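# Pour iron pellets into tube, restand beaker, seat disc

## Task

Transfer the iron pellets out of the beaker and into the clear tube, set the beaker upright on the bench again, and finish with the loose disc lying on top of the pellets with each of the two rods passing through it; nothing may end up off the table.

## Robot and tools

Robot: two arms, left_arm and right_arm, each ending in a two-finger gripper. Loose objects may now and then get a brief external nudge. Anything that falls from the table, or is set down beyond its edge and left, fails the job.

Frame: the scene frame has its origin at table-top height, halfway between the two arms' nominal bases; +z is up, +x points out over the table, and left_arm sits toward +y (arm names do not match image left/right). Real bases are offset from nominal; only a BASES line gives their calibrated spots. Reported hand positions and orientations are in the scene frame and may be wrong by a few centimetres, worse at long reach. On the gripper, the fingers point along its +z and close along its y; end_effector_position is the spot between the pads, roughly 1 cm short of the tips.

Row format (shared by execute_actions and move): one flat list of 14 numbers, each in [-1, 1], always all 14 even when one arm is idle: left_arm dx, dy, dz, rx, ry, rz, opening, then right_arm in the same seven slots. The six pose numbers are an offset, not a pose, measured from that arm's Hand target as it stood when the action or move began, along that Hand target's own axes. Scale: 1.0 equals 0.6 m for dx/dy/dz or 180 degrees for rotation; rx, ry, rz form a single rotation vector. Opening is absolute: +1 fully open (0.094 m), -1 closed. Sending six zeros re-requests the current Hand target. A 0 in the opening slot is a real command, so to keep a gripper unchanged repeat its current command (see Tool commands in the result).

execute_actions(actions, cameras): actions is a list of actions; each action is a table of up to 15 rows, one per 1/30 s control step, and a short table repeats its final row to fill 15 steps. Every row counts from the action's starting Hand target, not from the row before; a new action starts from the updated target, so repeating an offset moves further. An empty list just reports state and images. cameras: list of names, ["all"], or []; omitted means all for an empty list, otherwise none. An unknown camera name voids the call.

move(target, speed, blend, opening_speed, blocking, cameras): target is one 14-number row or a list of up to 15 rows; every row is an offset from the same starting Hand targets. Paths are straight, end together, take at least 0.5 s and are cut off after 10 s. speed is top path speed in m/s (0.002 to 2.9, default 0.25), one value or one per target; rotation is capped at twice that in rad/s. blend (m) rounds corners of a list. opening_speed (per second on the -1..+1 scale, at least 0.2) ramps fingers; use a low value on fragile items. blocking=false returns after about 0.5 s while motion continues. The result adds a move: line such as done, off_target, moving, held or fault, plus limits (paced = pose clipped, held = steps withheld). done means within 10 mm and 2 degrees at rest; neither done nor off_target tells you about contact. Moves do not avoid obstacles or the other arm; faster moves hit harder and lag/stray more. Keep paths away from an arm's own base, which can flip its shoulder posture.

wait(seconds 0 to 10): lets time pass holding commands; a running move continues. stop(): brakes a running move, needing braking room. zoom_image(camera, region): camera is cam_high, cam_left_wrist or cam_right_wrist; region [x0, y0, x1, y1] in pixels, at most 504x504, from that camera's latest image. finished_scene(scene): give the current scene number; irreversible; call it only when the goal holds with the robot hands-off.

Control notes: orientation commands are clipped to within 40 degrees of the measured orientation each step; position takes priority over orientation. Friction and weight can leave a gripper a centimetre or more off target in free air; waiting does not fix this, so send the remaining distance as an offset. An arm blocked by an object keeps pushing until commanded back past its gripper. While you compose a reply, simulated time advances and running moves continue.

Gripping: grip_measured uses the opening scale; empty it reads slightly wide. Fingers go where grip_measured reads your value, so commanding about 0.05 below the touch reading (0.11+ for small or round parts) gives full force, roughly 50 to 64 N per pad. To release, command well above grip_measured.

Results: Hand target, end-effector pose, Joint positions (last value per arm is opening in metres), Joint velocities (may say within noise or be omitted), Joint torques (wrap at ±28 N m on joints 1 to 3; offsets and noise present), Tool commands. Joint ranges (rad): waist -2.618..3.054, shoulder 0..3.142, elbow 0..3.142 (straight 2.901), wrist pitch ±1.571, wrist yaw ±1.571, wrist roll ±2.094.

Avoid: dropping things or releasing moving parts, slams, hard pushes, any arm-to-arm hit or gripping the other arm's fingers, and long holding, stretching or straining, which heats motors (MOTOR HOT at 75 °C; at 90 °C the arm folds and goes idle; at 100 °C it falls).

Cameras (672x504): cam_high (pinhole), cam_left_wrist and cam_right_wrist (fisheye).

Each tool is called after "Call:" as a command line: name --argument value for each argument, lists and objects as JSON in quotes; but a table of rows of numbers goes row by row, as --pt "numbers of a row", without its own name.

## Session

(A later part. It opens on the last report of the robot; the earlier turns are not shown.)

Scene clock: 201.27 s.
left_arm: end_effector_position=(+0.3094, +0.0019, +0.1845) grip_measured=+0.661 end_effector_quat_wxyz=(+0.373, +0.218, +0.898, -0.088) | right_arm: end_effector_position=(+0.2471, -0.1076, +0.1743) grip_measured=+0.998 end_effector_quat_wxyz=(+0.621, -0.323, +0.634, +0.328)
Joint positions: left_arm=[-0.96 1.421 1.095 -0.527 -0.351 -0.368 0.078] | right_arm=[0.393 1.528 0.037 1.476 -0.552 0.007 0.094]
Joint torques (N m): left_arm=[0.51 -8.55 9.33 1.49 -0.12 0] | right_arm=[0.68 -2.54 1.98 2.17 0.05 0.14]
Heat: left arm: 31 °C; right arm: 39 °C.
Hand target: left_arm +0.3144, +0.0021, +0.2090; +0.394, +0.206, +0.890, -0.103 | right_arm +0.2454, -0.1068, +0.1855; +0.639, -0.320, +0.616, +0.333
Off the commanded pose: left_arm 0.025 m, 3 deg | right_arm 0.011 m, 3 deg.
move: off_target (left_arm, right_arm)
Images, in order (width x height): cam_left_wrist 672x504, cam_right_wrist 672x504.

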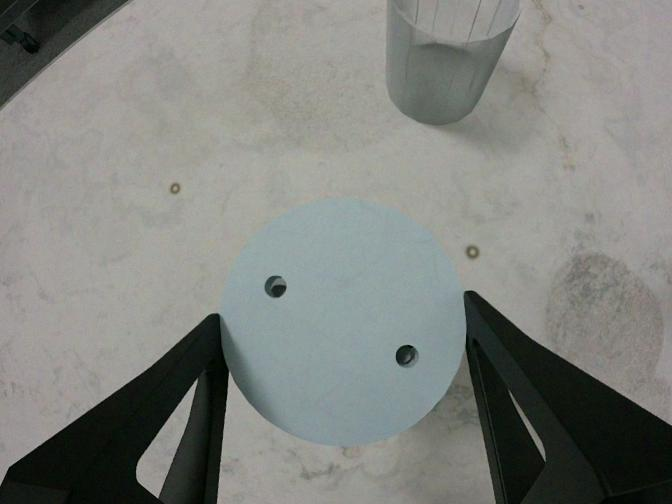

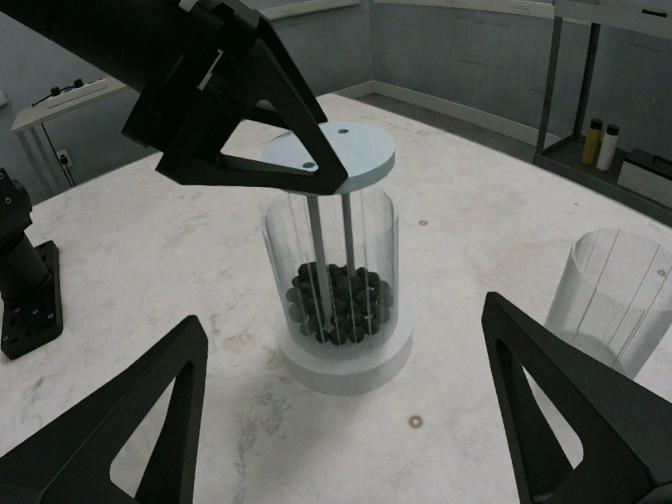

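Call:
move --target '[-0.0124,0,-0.0111,0,0,0,0.5,0,0,0,0,0,0,1]' --speed 0.04 --cameras '["cam_left_wrist","cam_right_wrist"]'

Call:
zoom_image --camera "cam_left_wrist" --region '[260, 270, 292, 302]'

Call:
zoom_image --camera "cam_left_wrist" --region '[391, 340, 423, 372]'

Call:
zoom_image --camera "cam_right_wrist" --region '[250, 100, 430, 400]'

Scene clock: 203.10 s.
left_arm: end_effector_position=(+0.3105, +0.0003, +0.1953) grip_measured=+0.661 end_effector_quat_wxyz=(+0.375, +0.217, +0.897, -0.090) | right_arm: end_effector_position=(+0.2471, -0.1076, +0.1743) grip_measured=+0.998 end_effector_quat_wxyz=(+0.621, -0.323, +0.634, +0.328)
Joint positions: left_arm=[-0.96 1.421 1.134 -0.557 -0.351 -0.368 0.078] | right_arm=[0.393 1.528 0.037 1.476 -0.552 0.007 0.094]
Joint torques (N m): left_arm=[0.7 -8.68 9.63 1.44 -0.11 0.04] | right_arm=[0.66 -2.56 2.02 2.15 0.08 0.16]
Heat: left arm: 31 °C; right arm: 39 °C.
Hand target: left_arm +0.3145, +0.0022, +0.2190; +0.394, +0.206, +0.890, -0.103 | right_arm +0.2454, -0.1068, +0.1855; +0.639, -0.320, +0.616, +0.333
Off the commanded pose: left_arm 0.024 m, 3 deg | right_arm 0.011 m, 3 deg.
move: off_target (left_arm, right_arm)
Images, in order (width x height): cam_left_wrist 672x504, cam_right_wrist 672x504.

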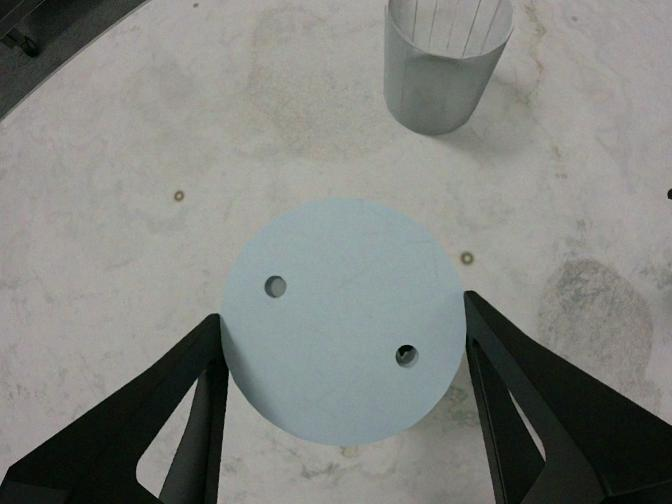

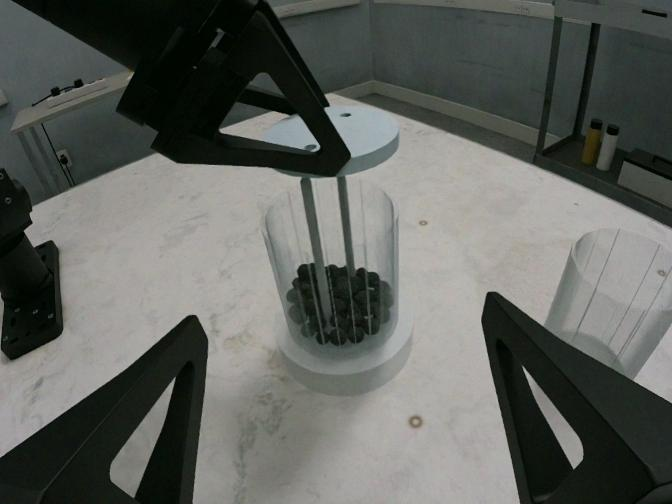

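Scaled by 15.750 from the camera's 672x504 image, which has a finer 960x720 frame.

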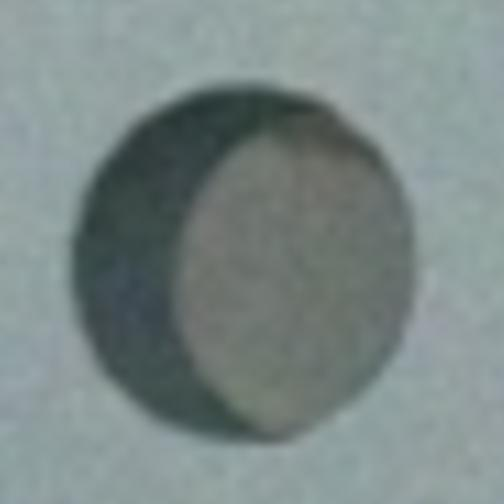

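Scaled by 15.750 from the camera's 672x504 image, which has a finer 960x720 frame.

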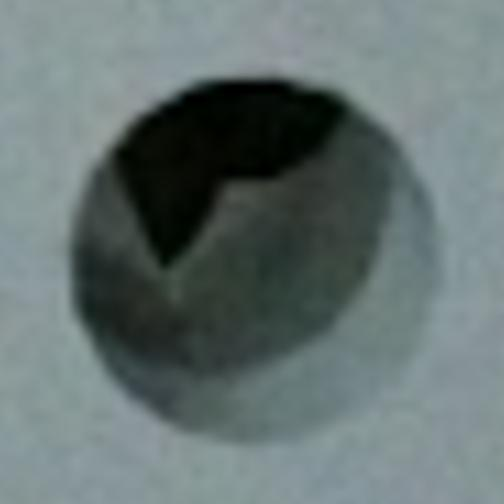

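Scaled by 1.680 from the camera's 672x504 image, which has a finer 960x720 frame.

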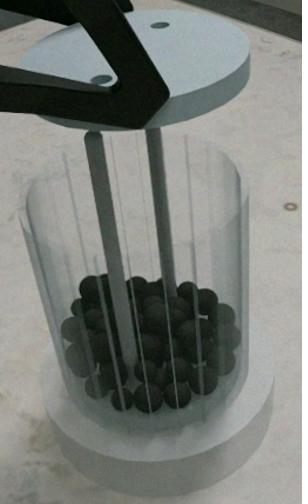

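Call:
move --target '[0.0057,0.005,-0.0063,-0.0083,0.0039,-0.0074,0.5,0,0,0,0,0,0,1]' --speed 0.04 --cameras '["cam_left_wrist","cam_right_wrist"]'

Call:
zoom_image --camera "cam_left_wrist" --region '[260, 270, 292, 302]'

Call:
zoom_image --camera "cam_left_wrist" --region '[391, 340, 423, 372]'

Call:
zoom_image --camera "cam_right_wrist" --region '[250, 100, 430, 400]'

Scene clock: 206.20 s.
left_arm: end_effector_position=(+0.3080, +0.0054, +0.1924) grip_measured=+0.661 end_effector_quat_wxyz=(+0.365, +0.211, +0.903, -0.082) | right_arm: end_effector_position=(+0.2471, -0.1076, +0.1743) grip_measured=+0.998 end_effector_quat_wxyz=(+0.621, -0.323, +0.634, +0.328)
Joint positions: left_arm=[-0.96 1.421 1.14 -0.594 -0.356 -0.387 0.078] | right_arm=[0.393 1.528 0.037 1.476 -0.552 0.007 0.094]
Joint torques (N m): left_arm=[-0.55 -9.11 9.32 1.31 -0.35 -0.09] | right_arm=[0.65 -2.56 2.09 2.18 0.04 0.17]
Heat: left arm: 30 °C; right arm: 39 °C.
Hand target: left_arm +0.3113, +0.0072, +0.2190; +0.390, +0.192, +0.896, -0.094 | right_arm +0.2454, -0.1068, +0.1855; +0.639, -0.320, +0.616, +0.333
Off the commanded pose: left_arm 0.027 m, 4 deg | right_arm 0.011 m, 3 deg.
move: off_target (left_arm, right_arm)
Images, in order (width x height): cam_left_wrist 672x504, cam_right_wrist 672x504.

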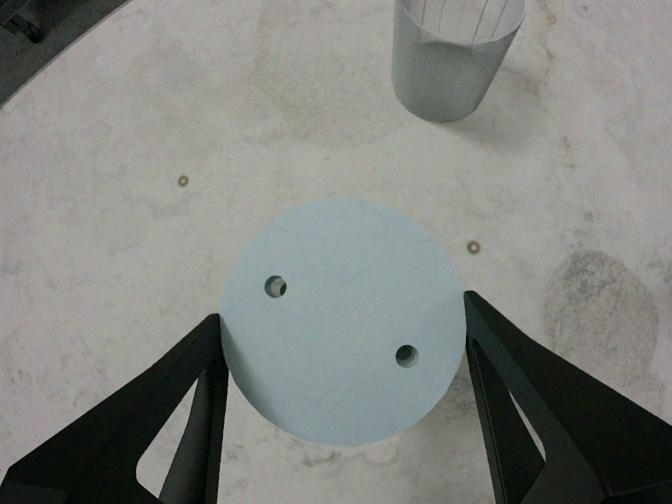

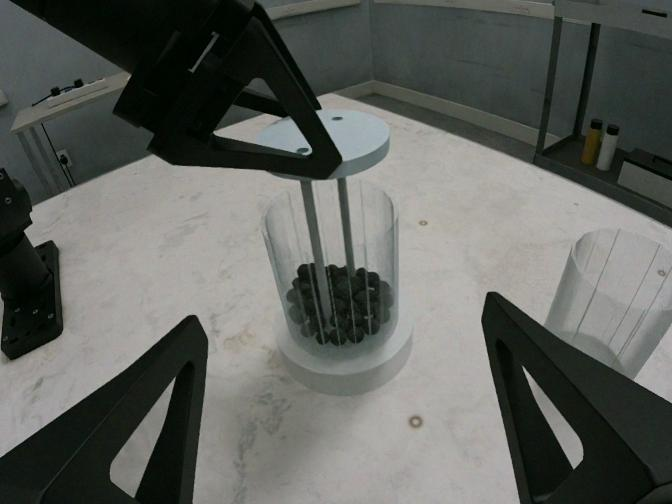

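Scaled by 15.750 from the camera's 672x504 image, which has a finer 960x720 frame.

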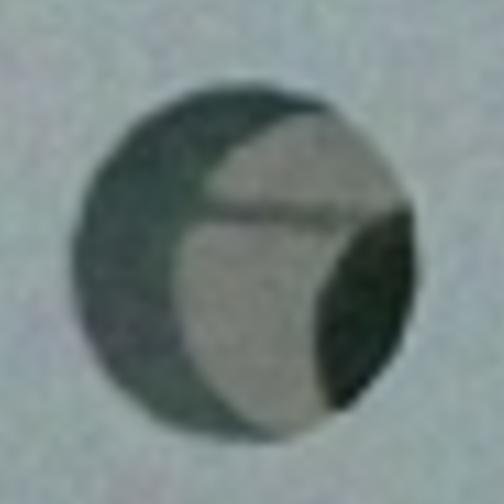

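Scaled by 15.750 from the camera's 672x504 image, which has a finer 960x720 frame.

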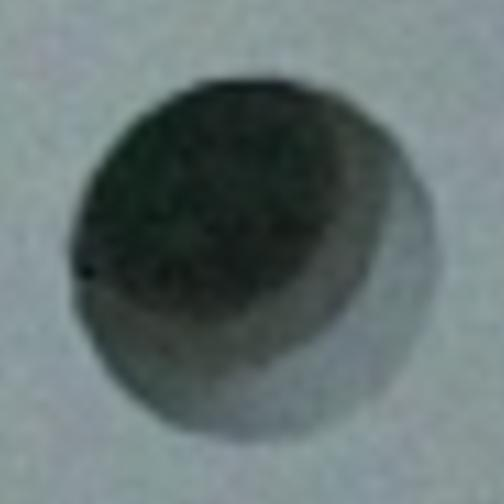

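Scaled by 1.680 from the camera's 672x504 image, which has a finer 960x720 frame.

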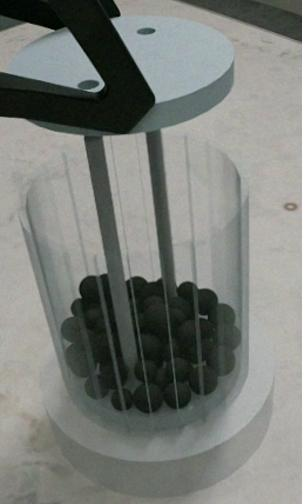

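Call:
move --target '[0.0103,-0.0006,0.0084,0,0,0,0.5,0,0,0,0,0,0,1]' --speed 0.03 --cameras '["cam_left_wrist","cam_right_wrist"]'

Call:
zoom_image --camera "cam_left_wrist" --region '[260, 270, 292, 302]'

Call:
zoom_image --camera "cam_left_wrist" --region '[391, 340, 423, 372]'

Call:
zoom_image --camera "cam_right_wrist" --region '[250, 100, 430, 400]'

Scene clock: 208.97 s.
left_arm: end_effector_position=(+0.3081, +0.0056, +0.1924) grip_measured=+0.661 end_effector_quat_wxyz=(+0.366, +0.210, +0.903, -0.082) | right_arm: end_effector_position=(+0.2471, -0.1076, +0.1743) grip_measured=+0.998 end_effector_quat_wxyz=(+0.621, -0.323, +0.634, +0.328)
Joint positions: left_arm=[-0.96 1.421 1.14 -0.594 -0.357 -0.388 0.078] | right_arm=[0.393 1.528 0.037 1.476 -0.552 0.007 0.094]
Joint torques (N m): left_arm=[-0.75 -9.07 7.23 1.63 -0.31 -0.13] | right_arm=[0.72 -2.58 2.06 2.17 0.07 0.12]
Heat: left arm: 30 °C; right arm: 39 °C.
Hand target: left_arm +0.3106, +0.0069, +0.2110; +0.390, +0.192, +0.896, -0.094 | right_arm +0.2454, -0.1068, +0.1855; +0.639, -0.320, +0.616, +0.333
Off the commanded pose: left_arm 0.019 m, 4 deg | right_arm 0.011 m, 3 deg.
move: off_target (left_arm, right_arm)
Images, in order (width x height): cam_left_wrist 672x504, cam_right_wrist 672x504.

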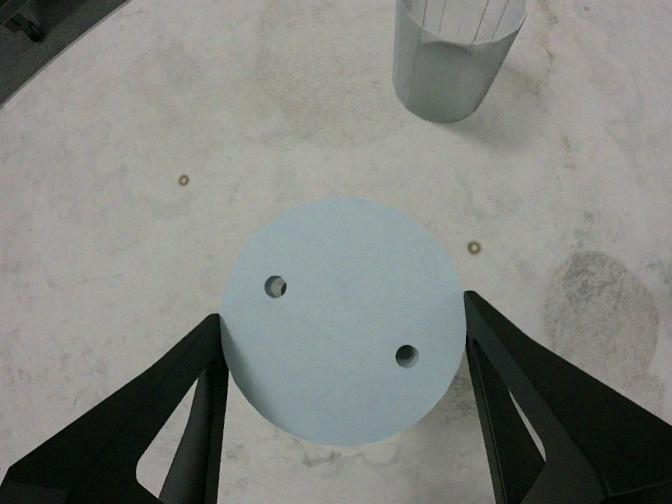

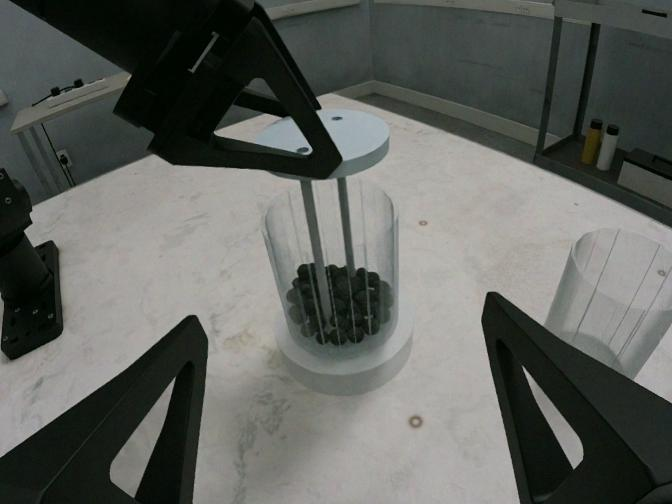

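Scaled by 15.750 from the camera's 672x504 image, which has a finer 960x720 frame.

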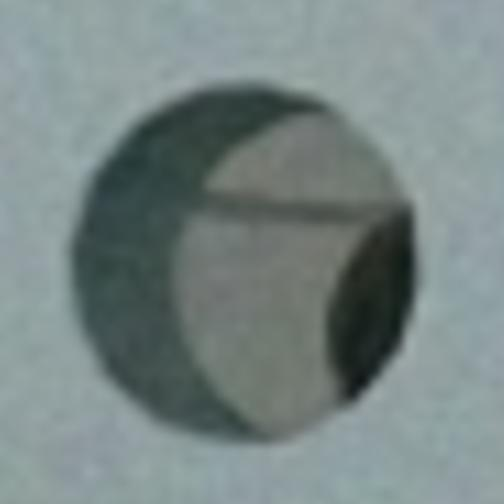

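Scaled by 15.750 from the camera's 672x504 image, which has a finer 960x720 frame.

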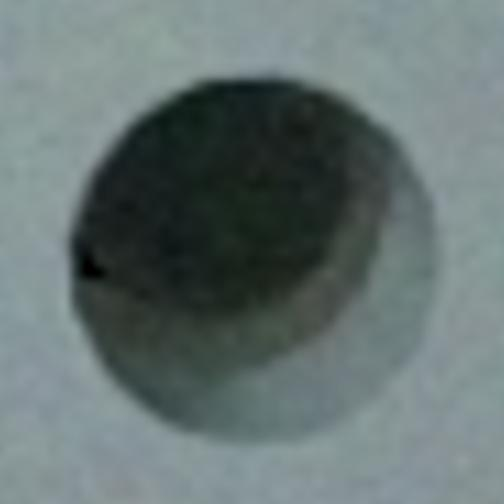

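Scaled by 1.680 from the camera's 672x504 image, which has a finer 960x720 frame.

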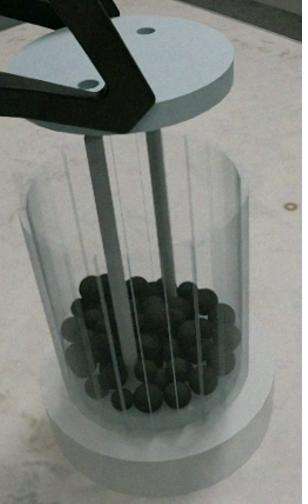

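Call:
move --target '[0.0074,0,0.0067,0,0,0,0.5,0,0,0,0,0,0,1]' --speed 0.03 --cameras '["cam_left_wrist","cam_right_wrist"]'

Call:
zoom_image --camera "cam_left_wrist" --region '[260, 270, 292, 302]'

Call:
zoom_image --camera "cam_left_wrist" --region '[391, 340, 423, 372]'

Call:
zoom_image --camera "cam_right_wrist" --region '[250, 100, 430, 400]'

Scene clock: 210.37 s.
left_arm: end_effector_position=(+0.3063, +0.0083, +0.1856) grip_measured=+0.661 end_effector_quat_wxyz=(+0.360, +0.212, +0.905, -0.077) | right_arm: end_effector_position=(+0.2471, -0.1076, +0.1743) grip_measured=+0.998 end_effector_quat_wxyz=(+0.621, -0.323, +0.634, +0.328)
Joint positions: left_arm=[-0.96 1.421 1.123 -0.594 -0.357 -0.39 0.078] | right_arm=[0.393 1.528 0.037 1.476 -0.552 0.007 0.094]
Joint torques (N m): left_arm=[-0.68 -9.01 6.45 1.84 -0.4 -0.13] | right_arm=[0.64 -2.55 2.04 2.15 0.06 0.17]
Heat: left arm: 30 °C; right arm: 39 °C.
Hand target: left_arm +0.3105, +0.0068, +0.2050; +0.390, +0.192, +0.896, -0.094 | right_arm +0.2454, -0.1068, +0.1855; +0.639, -0.320, +0.616, +0.333
Off the commanded pose: left_arm 0.020 m, 5 deg | right_arm 0.011 m, 3 deg.
move: off_target (left_arm, right_arm)
Images, in order (width x height): cam_left_wrist 672x504, cam_right_wrist 672x504.

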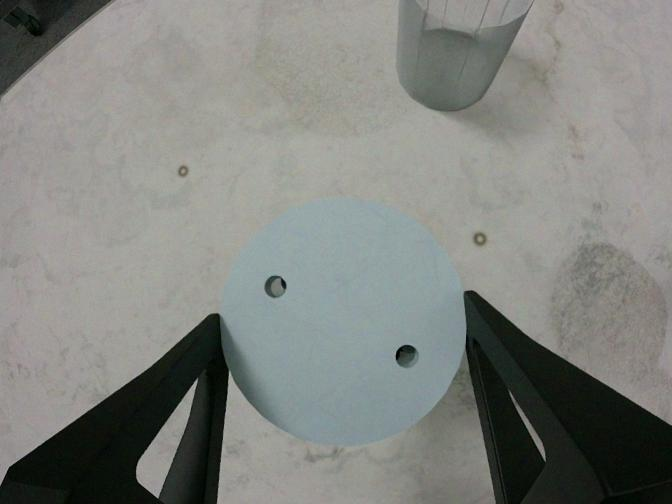

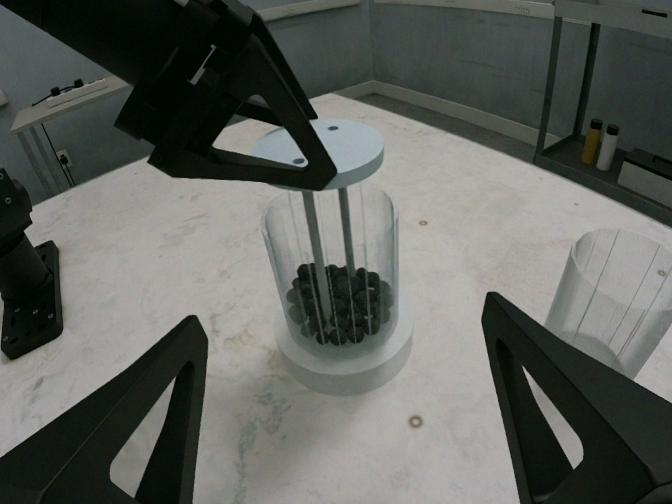

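Scaled by 15.750 from the camera's 672x504 image, which has a finer 960x720 frame.

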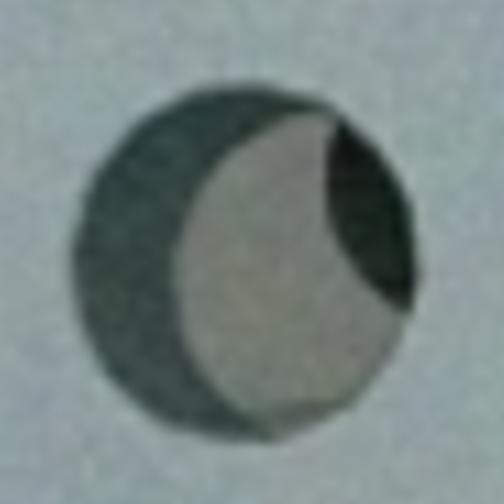

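Scaled by 15.750 from the camera's 672x504 image, which has a finer 960x720 frame.

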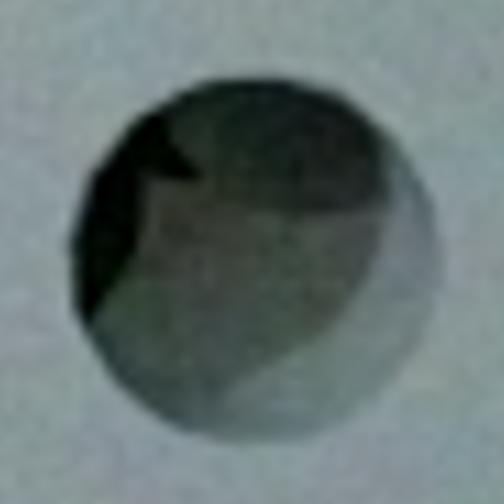

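Scaled by 1.680 from the camera's 672x504 image, which has a finer 960x720 frame.

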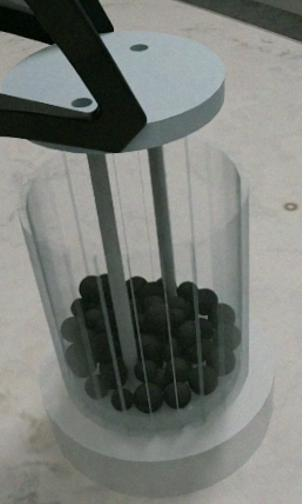

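Call:
move --target '[-0.0115,-0.011,0.009,0,0,0,0.5,0,0,0,0,0,0,1]' --speed 0.03 --cameras '["cam_left_wrist","cam_right_wrist"]'

Call:
zoom_image --camera "cam_left_wrist" --region '[260, 270, 292, 302]'

Call:
zoom_image --camera "cam_left_wrist" --region '[391, 340, 423, 372]'

Scene clock: 213.93 s.
left_arm: end_effector_position=(+0.3066, +0.0087, +0.1858) grip_measured=+0.661 end_effector_quat_wxyz=(+0.361, +0.210, +0.906, -0.076) | right_arm: end_effector_position=(+0.2471, -0.1076, +0.1743) grip_measured=+0.998 end_effector_quat_wxyz=(+0.621, -0.323, +0.634, +0.328)
Joint positions: left_arm=[-0.96 1.421 1.123 -0.594 -0.36 -0.393 0.078] | right_arm=[0.393 1.528 0.037 1.476 -0.552 0.007 0.094]
Joint torques (N m): left_arm=[-0.69 -5.3 9.89 1.81 -0.34 -0.13] | right_arm=[0.66 -2.55 2.1 2.17 0.06 0.17]
Heat: left arm: 30 °C; right arm: 39 °C.
Hand target: left_arm +0.3156, -0.0027, +0.2066; +0.390, +0.192, +0.896, -0.094 | right_arm +0.2454, -0.1068, +0.1855; +0.639, -0.320, +0.616, +0.333
Off the commanded pose: left_arm 0.025 m, 5 deg | right_arm 0.011 m, 3 deg.
move: off_target (left_arm, right_arm)
Images, in order (width x height): cam_left_wrist 672x504, cam_right_wrist 672x504.

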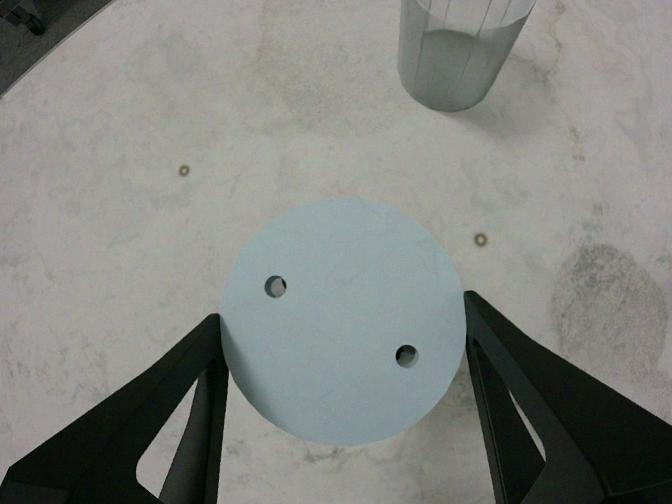

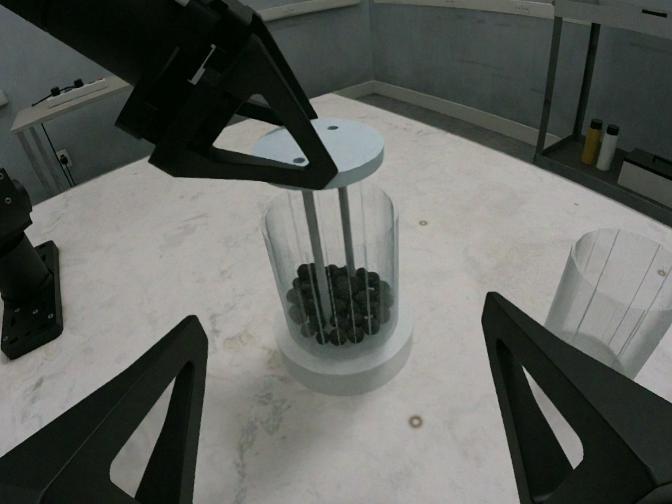

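Scaled by 15.750 from the camera's 672x504 image, which has a finer 960x720 frame.

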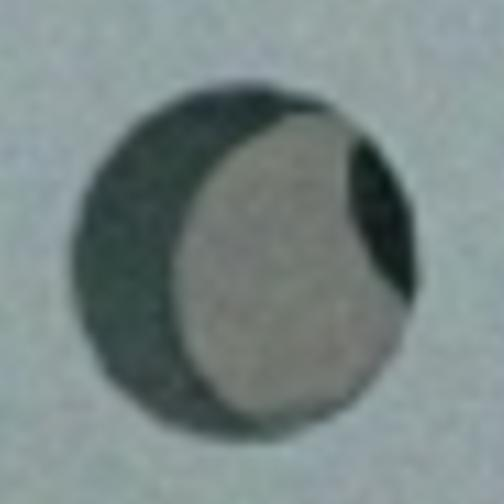

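Scaled by 15.750 from the camera's 672x504 image, which has a finer 960x720 frame.

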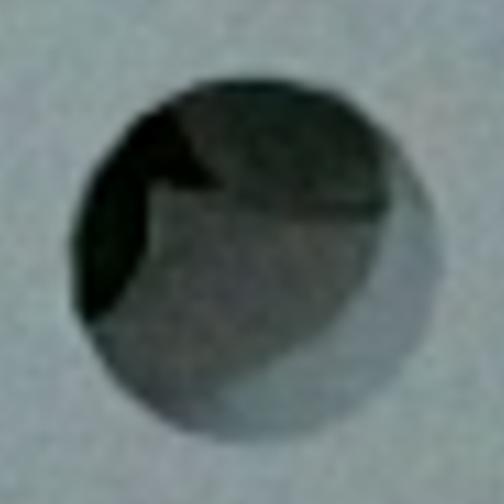

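Call:
move --target '[-0.0115,-0.011,0.009,0,0,0,0.5,0,0,0,0,0,0,1]' --speed 0.03 --cameras '["cam_left_wrist","cam_right_wrist"]'

Call:
zoom_image --camera "cam_left_wrist" --region '[260, 270, 292, 302]'

Call:
zoom_image --camera "cam_left_wrist" --region '[391, 340, 423, 372]'

Scene clock: 215.57 s.
left_arm: end_effector_position=(+0.3132, -0.0002, +0.1903) grip_measured=+0.661 end_effector_quat_wxyz=(+0.364, +0.207, +0.905, -0.078) | right_arm: end_effector_position=(+0.2471, -0.1076, +0.1743) grip_measured=+0.998 end_effector_quat_wxyz=(+0.621, -0.323, +0.634, +0.328)
Joint positions: left_arm=[-0.96 1.457 1.168 -0.594 -0.363 -0.396 0.078] | right_arm=[0.393 1.528 0.037 1.476 -0.552 0.007 0.094]
Joint torques (N m): left_arm=[-0.85 -5.31 9.32 1.83 -0.37 -0.14] | right_arm=[0.51 -2.54 2.04 2.15 0.08 0.18]
Heat: left arm: 30 °C; right arm: 39 °C.
Hand target: left_arm +0.3207, -0.0123, +0.2081; +0.390, +0.192, +0.896, -0.094 | right_arm +0.2454, -0.1068, +0.1855; +0.639, -0.320, +0.616, +0.333
Off the commanded pose: left_arm 0.023 m, 4 deg | right_arm 0.011 m, 3 deg.
move: off_target (left_arm, right_arm)
Images, in order (width x height): cam_left_wrist 672x504, cam_right_wrist 672x504.

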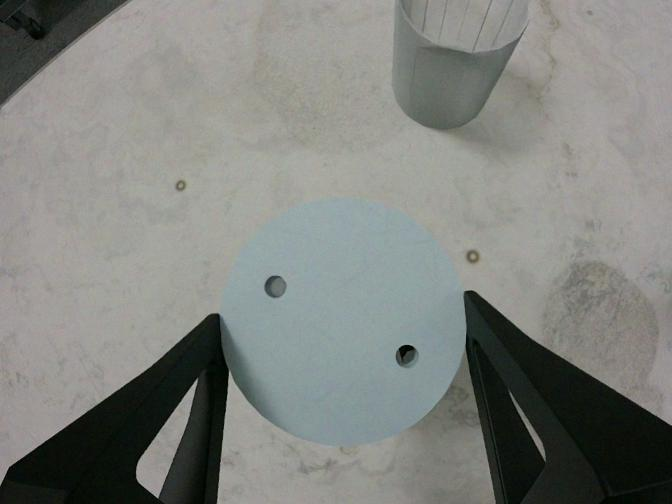

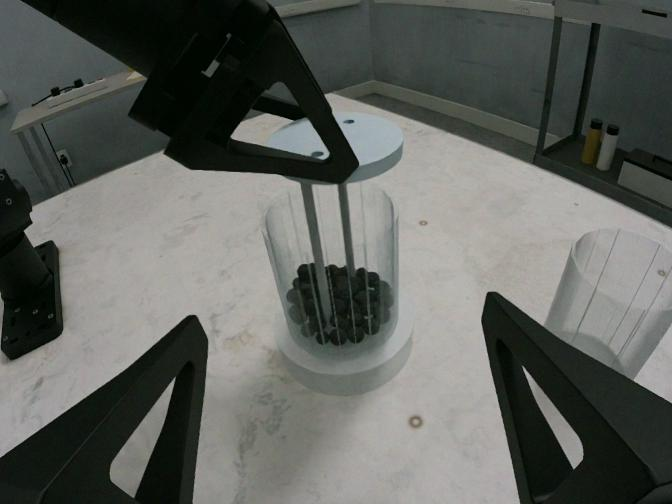

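Scaled by 15.750 from the camera's 672x504 image, which has a finer 960x720 frame.

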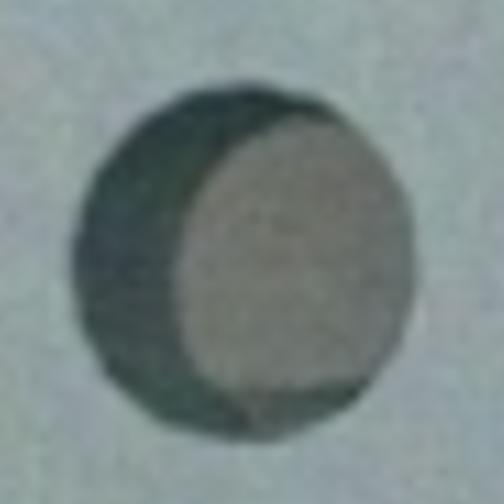

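Scaled by 15.750 from the camera's 672x504 image, which has a finer 960x720 frame.

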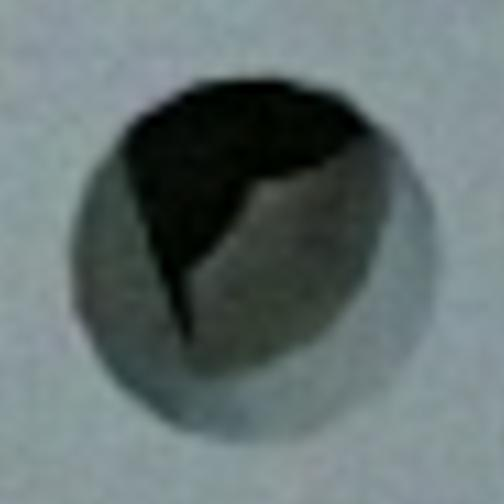

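Call:
move --pt "-0.0407 0.0168 -0.0718 0 0 0 0.5 0 0 0 0 0 0 1" --pt "0.012 0.0182 -0.0232 0 0 0 0.5 0 0 0 0 0 0 1" --speed '[0.08,0.03]' --cameras '["cam_left_wrist","cam_right_wrist"]'

Call:
zoom_image --camera "cam_left_wrist" --region '[260, 270, 292, 302]'

Call:
zoom_image --camera "cam_left_wrist" --region '[391, 340, 423, 372]'

Scene clock: 219.60 s.
left_arm: end_effector_position=(+0.3070, +0.0090, +0.1880) grip_measured=+0.661 end_effector_quat_wxyz=(+0.353, +0.211, +0.909, -0.068) | right_arm: end_effector_position=(+0.2471, -0.1076, +0.1743) grip_measured=+0.998 end_effector_quat_wxyz=(+0.621, -0.323, +0.634, +0.328)
Joint positions: left_arm=[-0.96 1.437 1.16 -0.639 -0.363 -0.396 0.078] | right_arm=[0.393 1.528 0.037 1.476 -0.552 0.007 0.094]
Joint torques (N m): left_arm=[-0.12 -9.8 6.52 1.95 -0.32 -0.11] | right_arm=[0.59 -2.59 1.94 2.14 0.03 0.17]
Heat: left arm: 30 °C; right arm: 40 °C.
Hand target: left_arm +0.3116, +0.0040, +0.2120; +0.390, +0.192, +0.896, -0.094 | right_arm +0.2454, -0.1068, +0.1855; +0.639, -0.320, +0.616, +0.333
Off the commanded pose: left_arm 0.025 m, 6 deg | right_arm 0.011 m, 3 deg.
move: off_target (left_arm, right_arm)
Images, in order (width x height): cam_left_wrist 672x504, cam_right_wrist 672x504.

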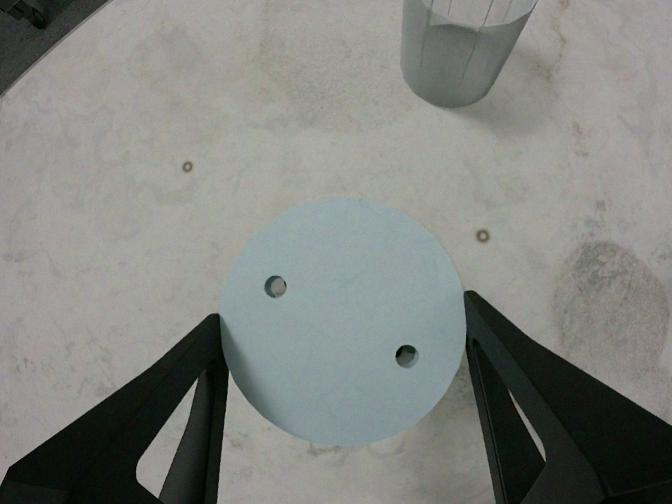

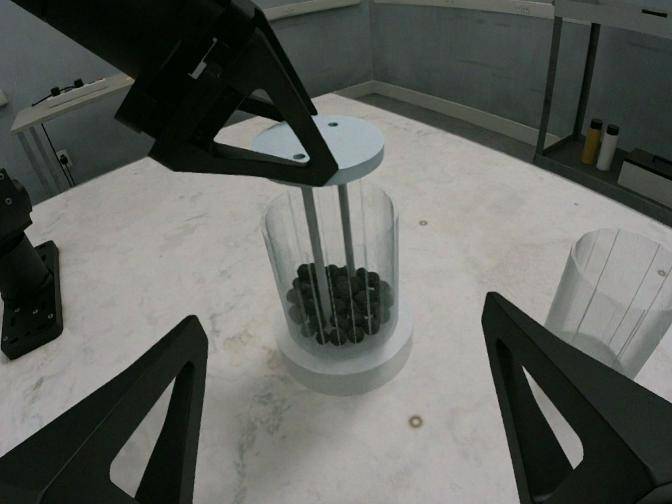

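Scaled by 15.750 from the camera's 672x504 image, which has a finer 960x720 frame.

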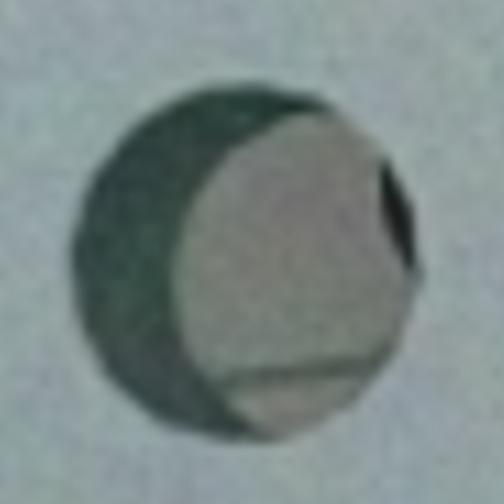

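Scaled by 15.750 from the camera's 672x504 image, which has a finer 960x720 frame.

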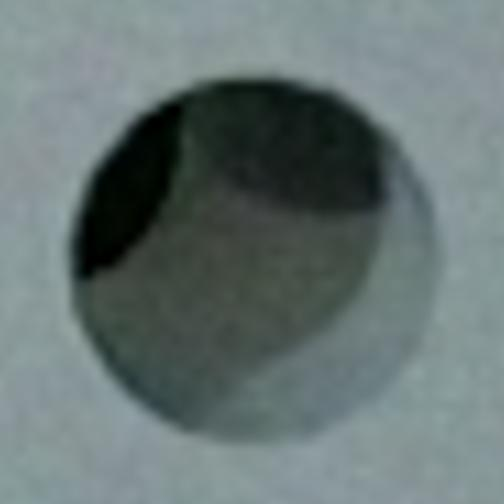

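Call:
move --pt "-0.0547 -0.0053 -0.0462 0.0045 -0.0106 -0.0042 0.5 0 0 0 0 0 0 1" --pt "-0.002 -0.004 0.0025 0.0045 -0.0106 -0.0042 0.5 0 0 0 0 0 0 1" --speed '[0.08,0.03]' --cameras '["cam_left_wrist","cam_right_wrist"]'

Call:
zoom_image --camera "cam_left_wrist" --region '[260, 270, 292, 302]'

Call:
zoom_image --camera "cam_left_wrist" --region '[391, 340, 423, 372]'

Scene clock: 223.80 s.
left_arm: end_effector_position=(+0.3087, +0.0066, +0.1871) grip_measured=+0.661 end_effector_quat_wxyz=(+0.366, +0.206, +0.904, -0.080) | right_arm: end_effector_position=(+0.2471, -0.1076, +0.1743) grip_measured=+0.998 end_effector_quat_wxyz=(+0.621, -0.323, +0.634, +0.328)
Joint positions: left_arm=[-0.96 1.424 1.123 -0.579 -0.363 -0.396 0.078] | right_arm=[0.393 1.528 0.037 1.476 -0.552 0.007 0.094]
Joint torques (N m): left_arm=[-0.61 -9.57 6.41 2 -0.32 -0.11] | right_arm=[0.59 -2.65 1.99 2.14 0.05 0.17]
Heat: left arm: 31 °C; right arm: 40 °C.
Hand target: left_arm +0.3123, +0.0010, +0.2119; +0.403, +0.187, +0.890, -0.106 | right_arm +0.2454, -0.1068, +0.1855; +0.639, -0.320, +0.616, +0.333
Off the commanded pose: left_arm 0.026 m, 6 deg | right_arm 0.011 m, 3 deg.
move: off_target (left_arm, right_arm)
Images, in order (width x height): cam_left_wrist 672x504, cam_right_wrist 672x504.

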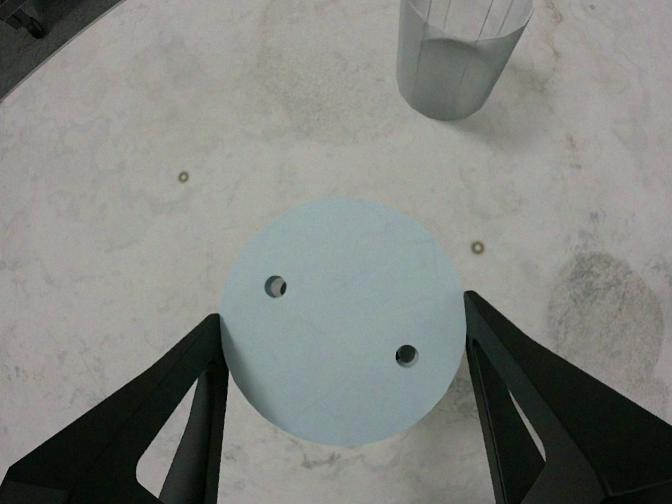

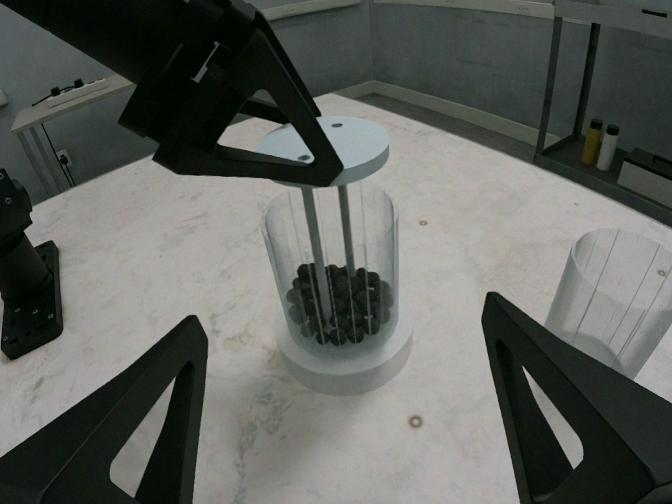

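Scaled by 15.750 from the camera's 672x504 image, which has a finer 960x720 frame.

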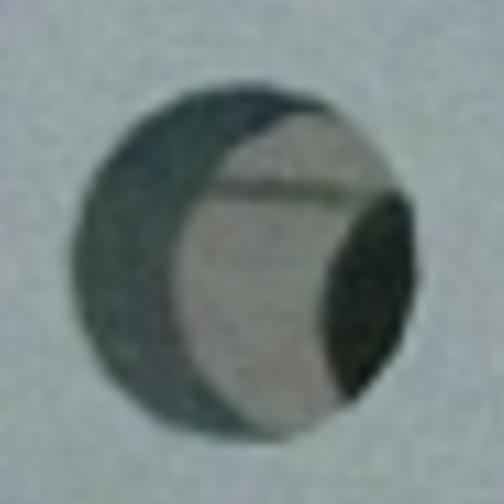

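Scaled by 15.750 from the camera's 672x504 image, which has a finer 960x720 frame.

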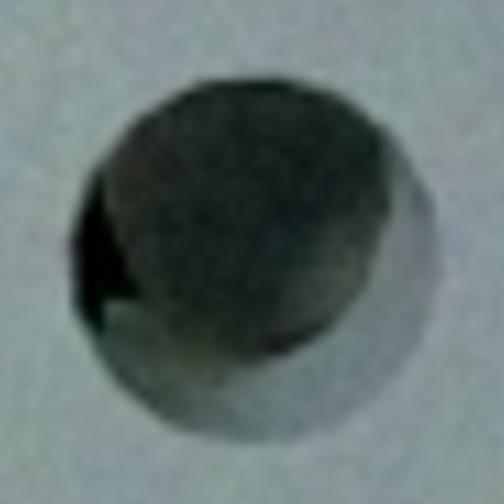

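Call:
move --pt "-0.0535 -0.0045 -0.0477 0.0012 0 0.0011 0.5 0 0 0 0 0 0 1" --pt "0.0135 -0.0012 0.01 0.0012 0 0.0011 0.5 0 0 0 0 0 0 1" --speed '[0.08,0.03]' --cameras '["cam_left_wrist","cam_right_wrist"]'

Call:
zoom_image --camera "cam_left_wrist" --region '[260, 270, 292, 302]'

Call:
zoom_image --camera "cam_left_wrist" --region '[391, 340, 423, 372]'

Call:
zoom_image --camera "cam_right_wrist" --region '[250, 100, 430, 400]'

Scene clock: 228.47 s.
left_arm: end_effector_position=(+0.3093, +0.0055, +0.1839) grip_measured=+0.661 end_effector_quat_wxyz=(+0.374, +0.203, +0.901, -0.086) | right_arm: end_effector_position=(+0.2471, -0.1076, +0.1743) grip_measured=+0.998 end_effector_quat_wxyz=(+0.621, -0.323, +0.634, +0.328)
Joint positions: left_arm=[-0.962 1.414 1.088 -0.53 -0.366 -0.396 0.078] | right_arm=[0.393 1.528 0.037 1.476 -0.552 0.007 0.094]
Joint torques (N m): left_arm=[-0.92 -8.53 5.96 1.97 -0.3 -0.08] | right_arm=[0.7 -2.63 1.99 2.19 0.05 0.16]
Heat: left arm: 31 °C; right arm: 40 °C.
Hand target: left_arm +0.3112, +0.0003, +0.2019; +0.403, +0.189, +0.889, -0.107 | right_arm +0.2454, -0.1068, +0.1855; +0.639, -0.320, +0.616, +0.333
Off the commanded pose: left_arm 0.019 m, 5 deg | right_arm 0.011 m, 3 deg.
move: off_target (left_arm, right_arm)
Images, in order (width x height): cam_left_wrist 672x504, cam_right_wrist 672x504.

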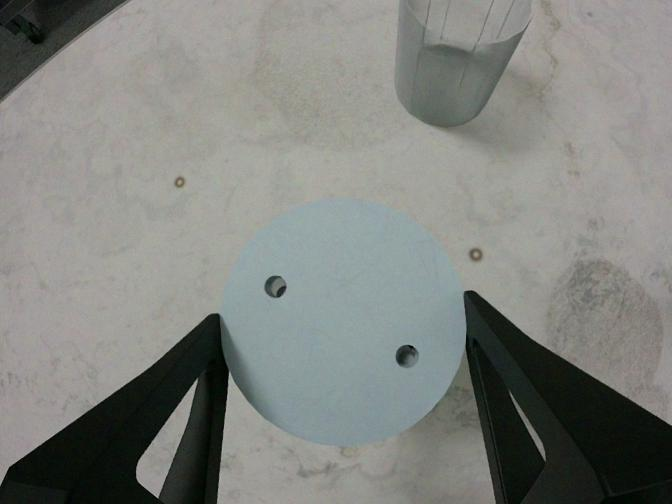

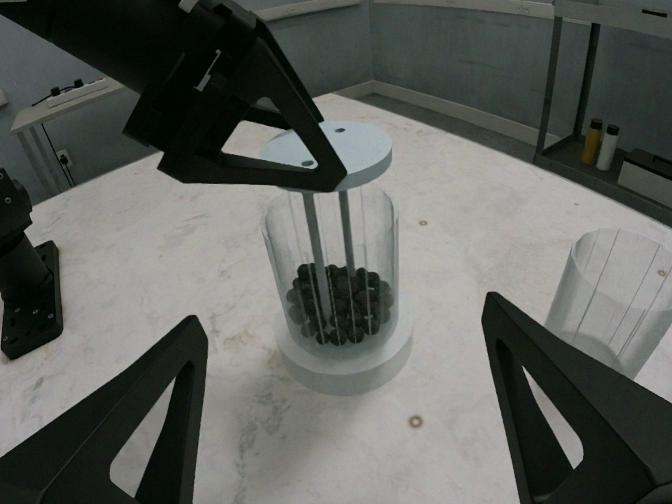

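Scaled by 15.750 from the camera's 672x504 image, which has a finer 960x720 frame.

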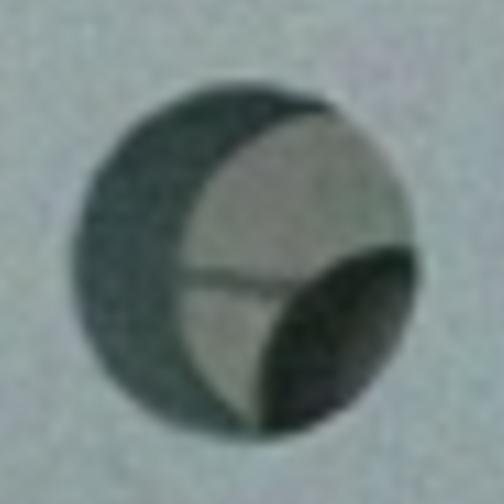

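Scaled by 15.750 from the camera's 672x504 image, which has a finer 960x720 frame.

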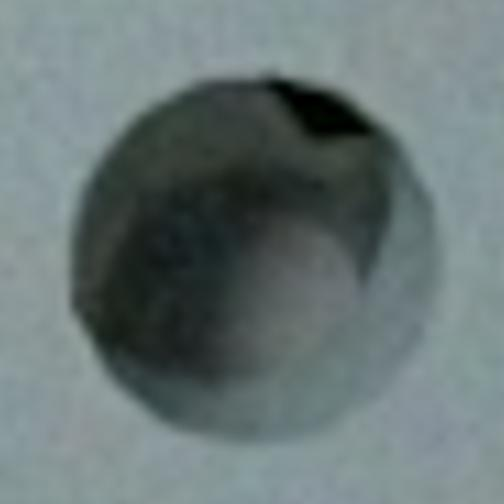

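Scaled by 1.680 from the camera's 672x504 image, which has a finer 960x720 frame.

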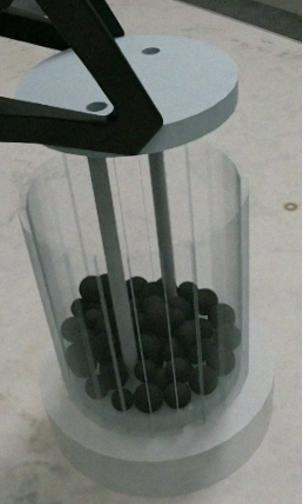

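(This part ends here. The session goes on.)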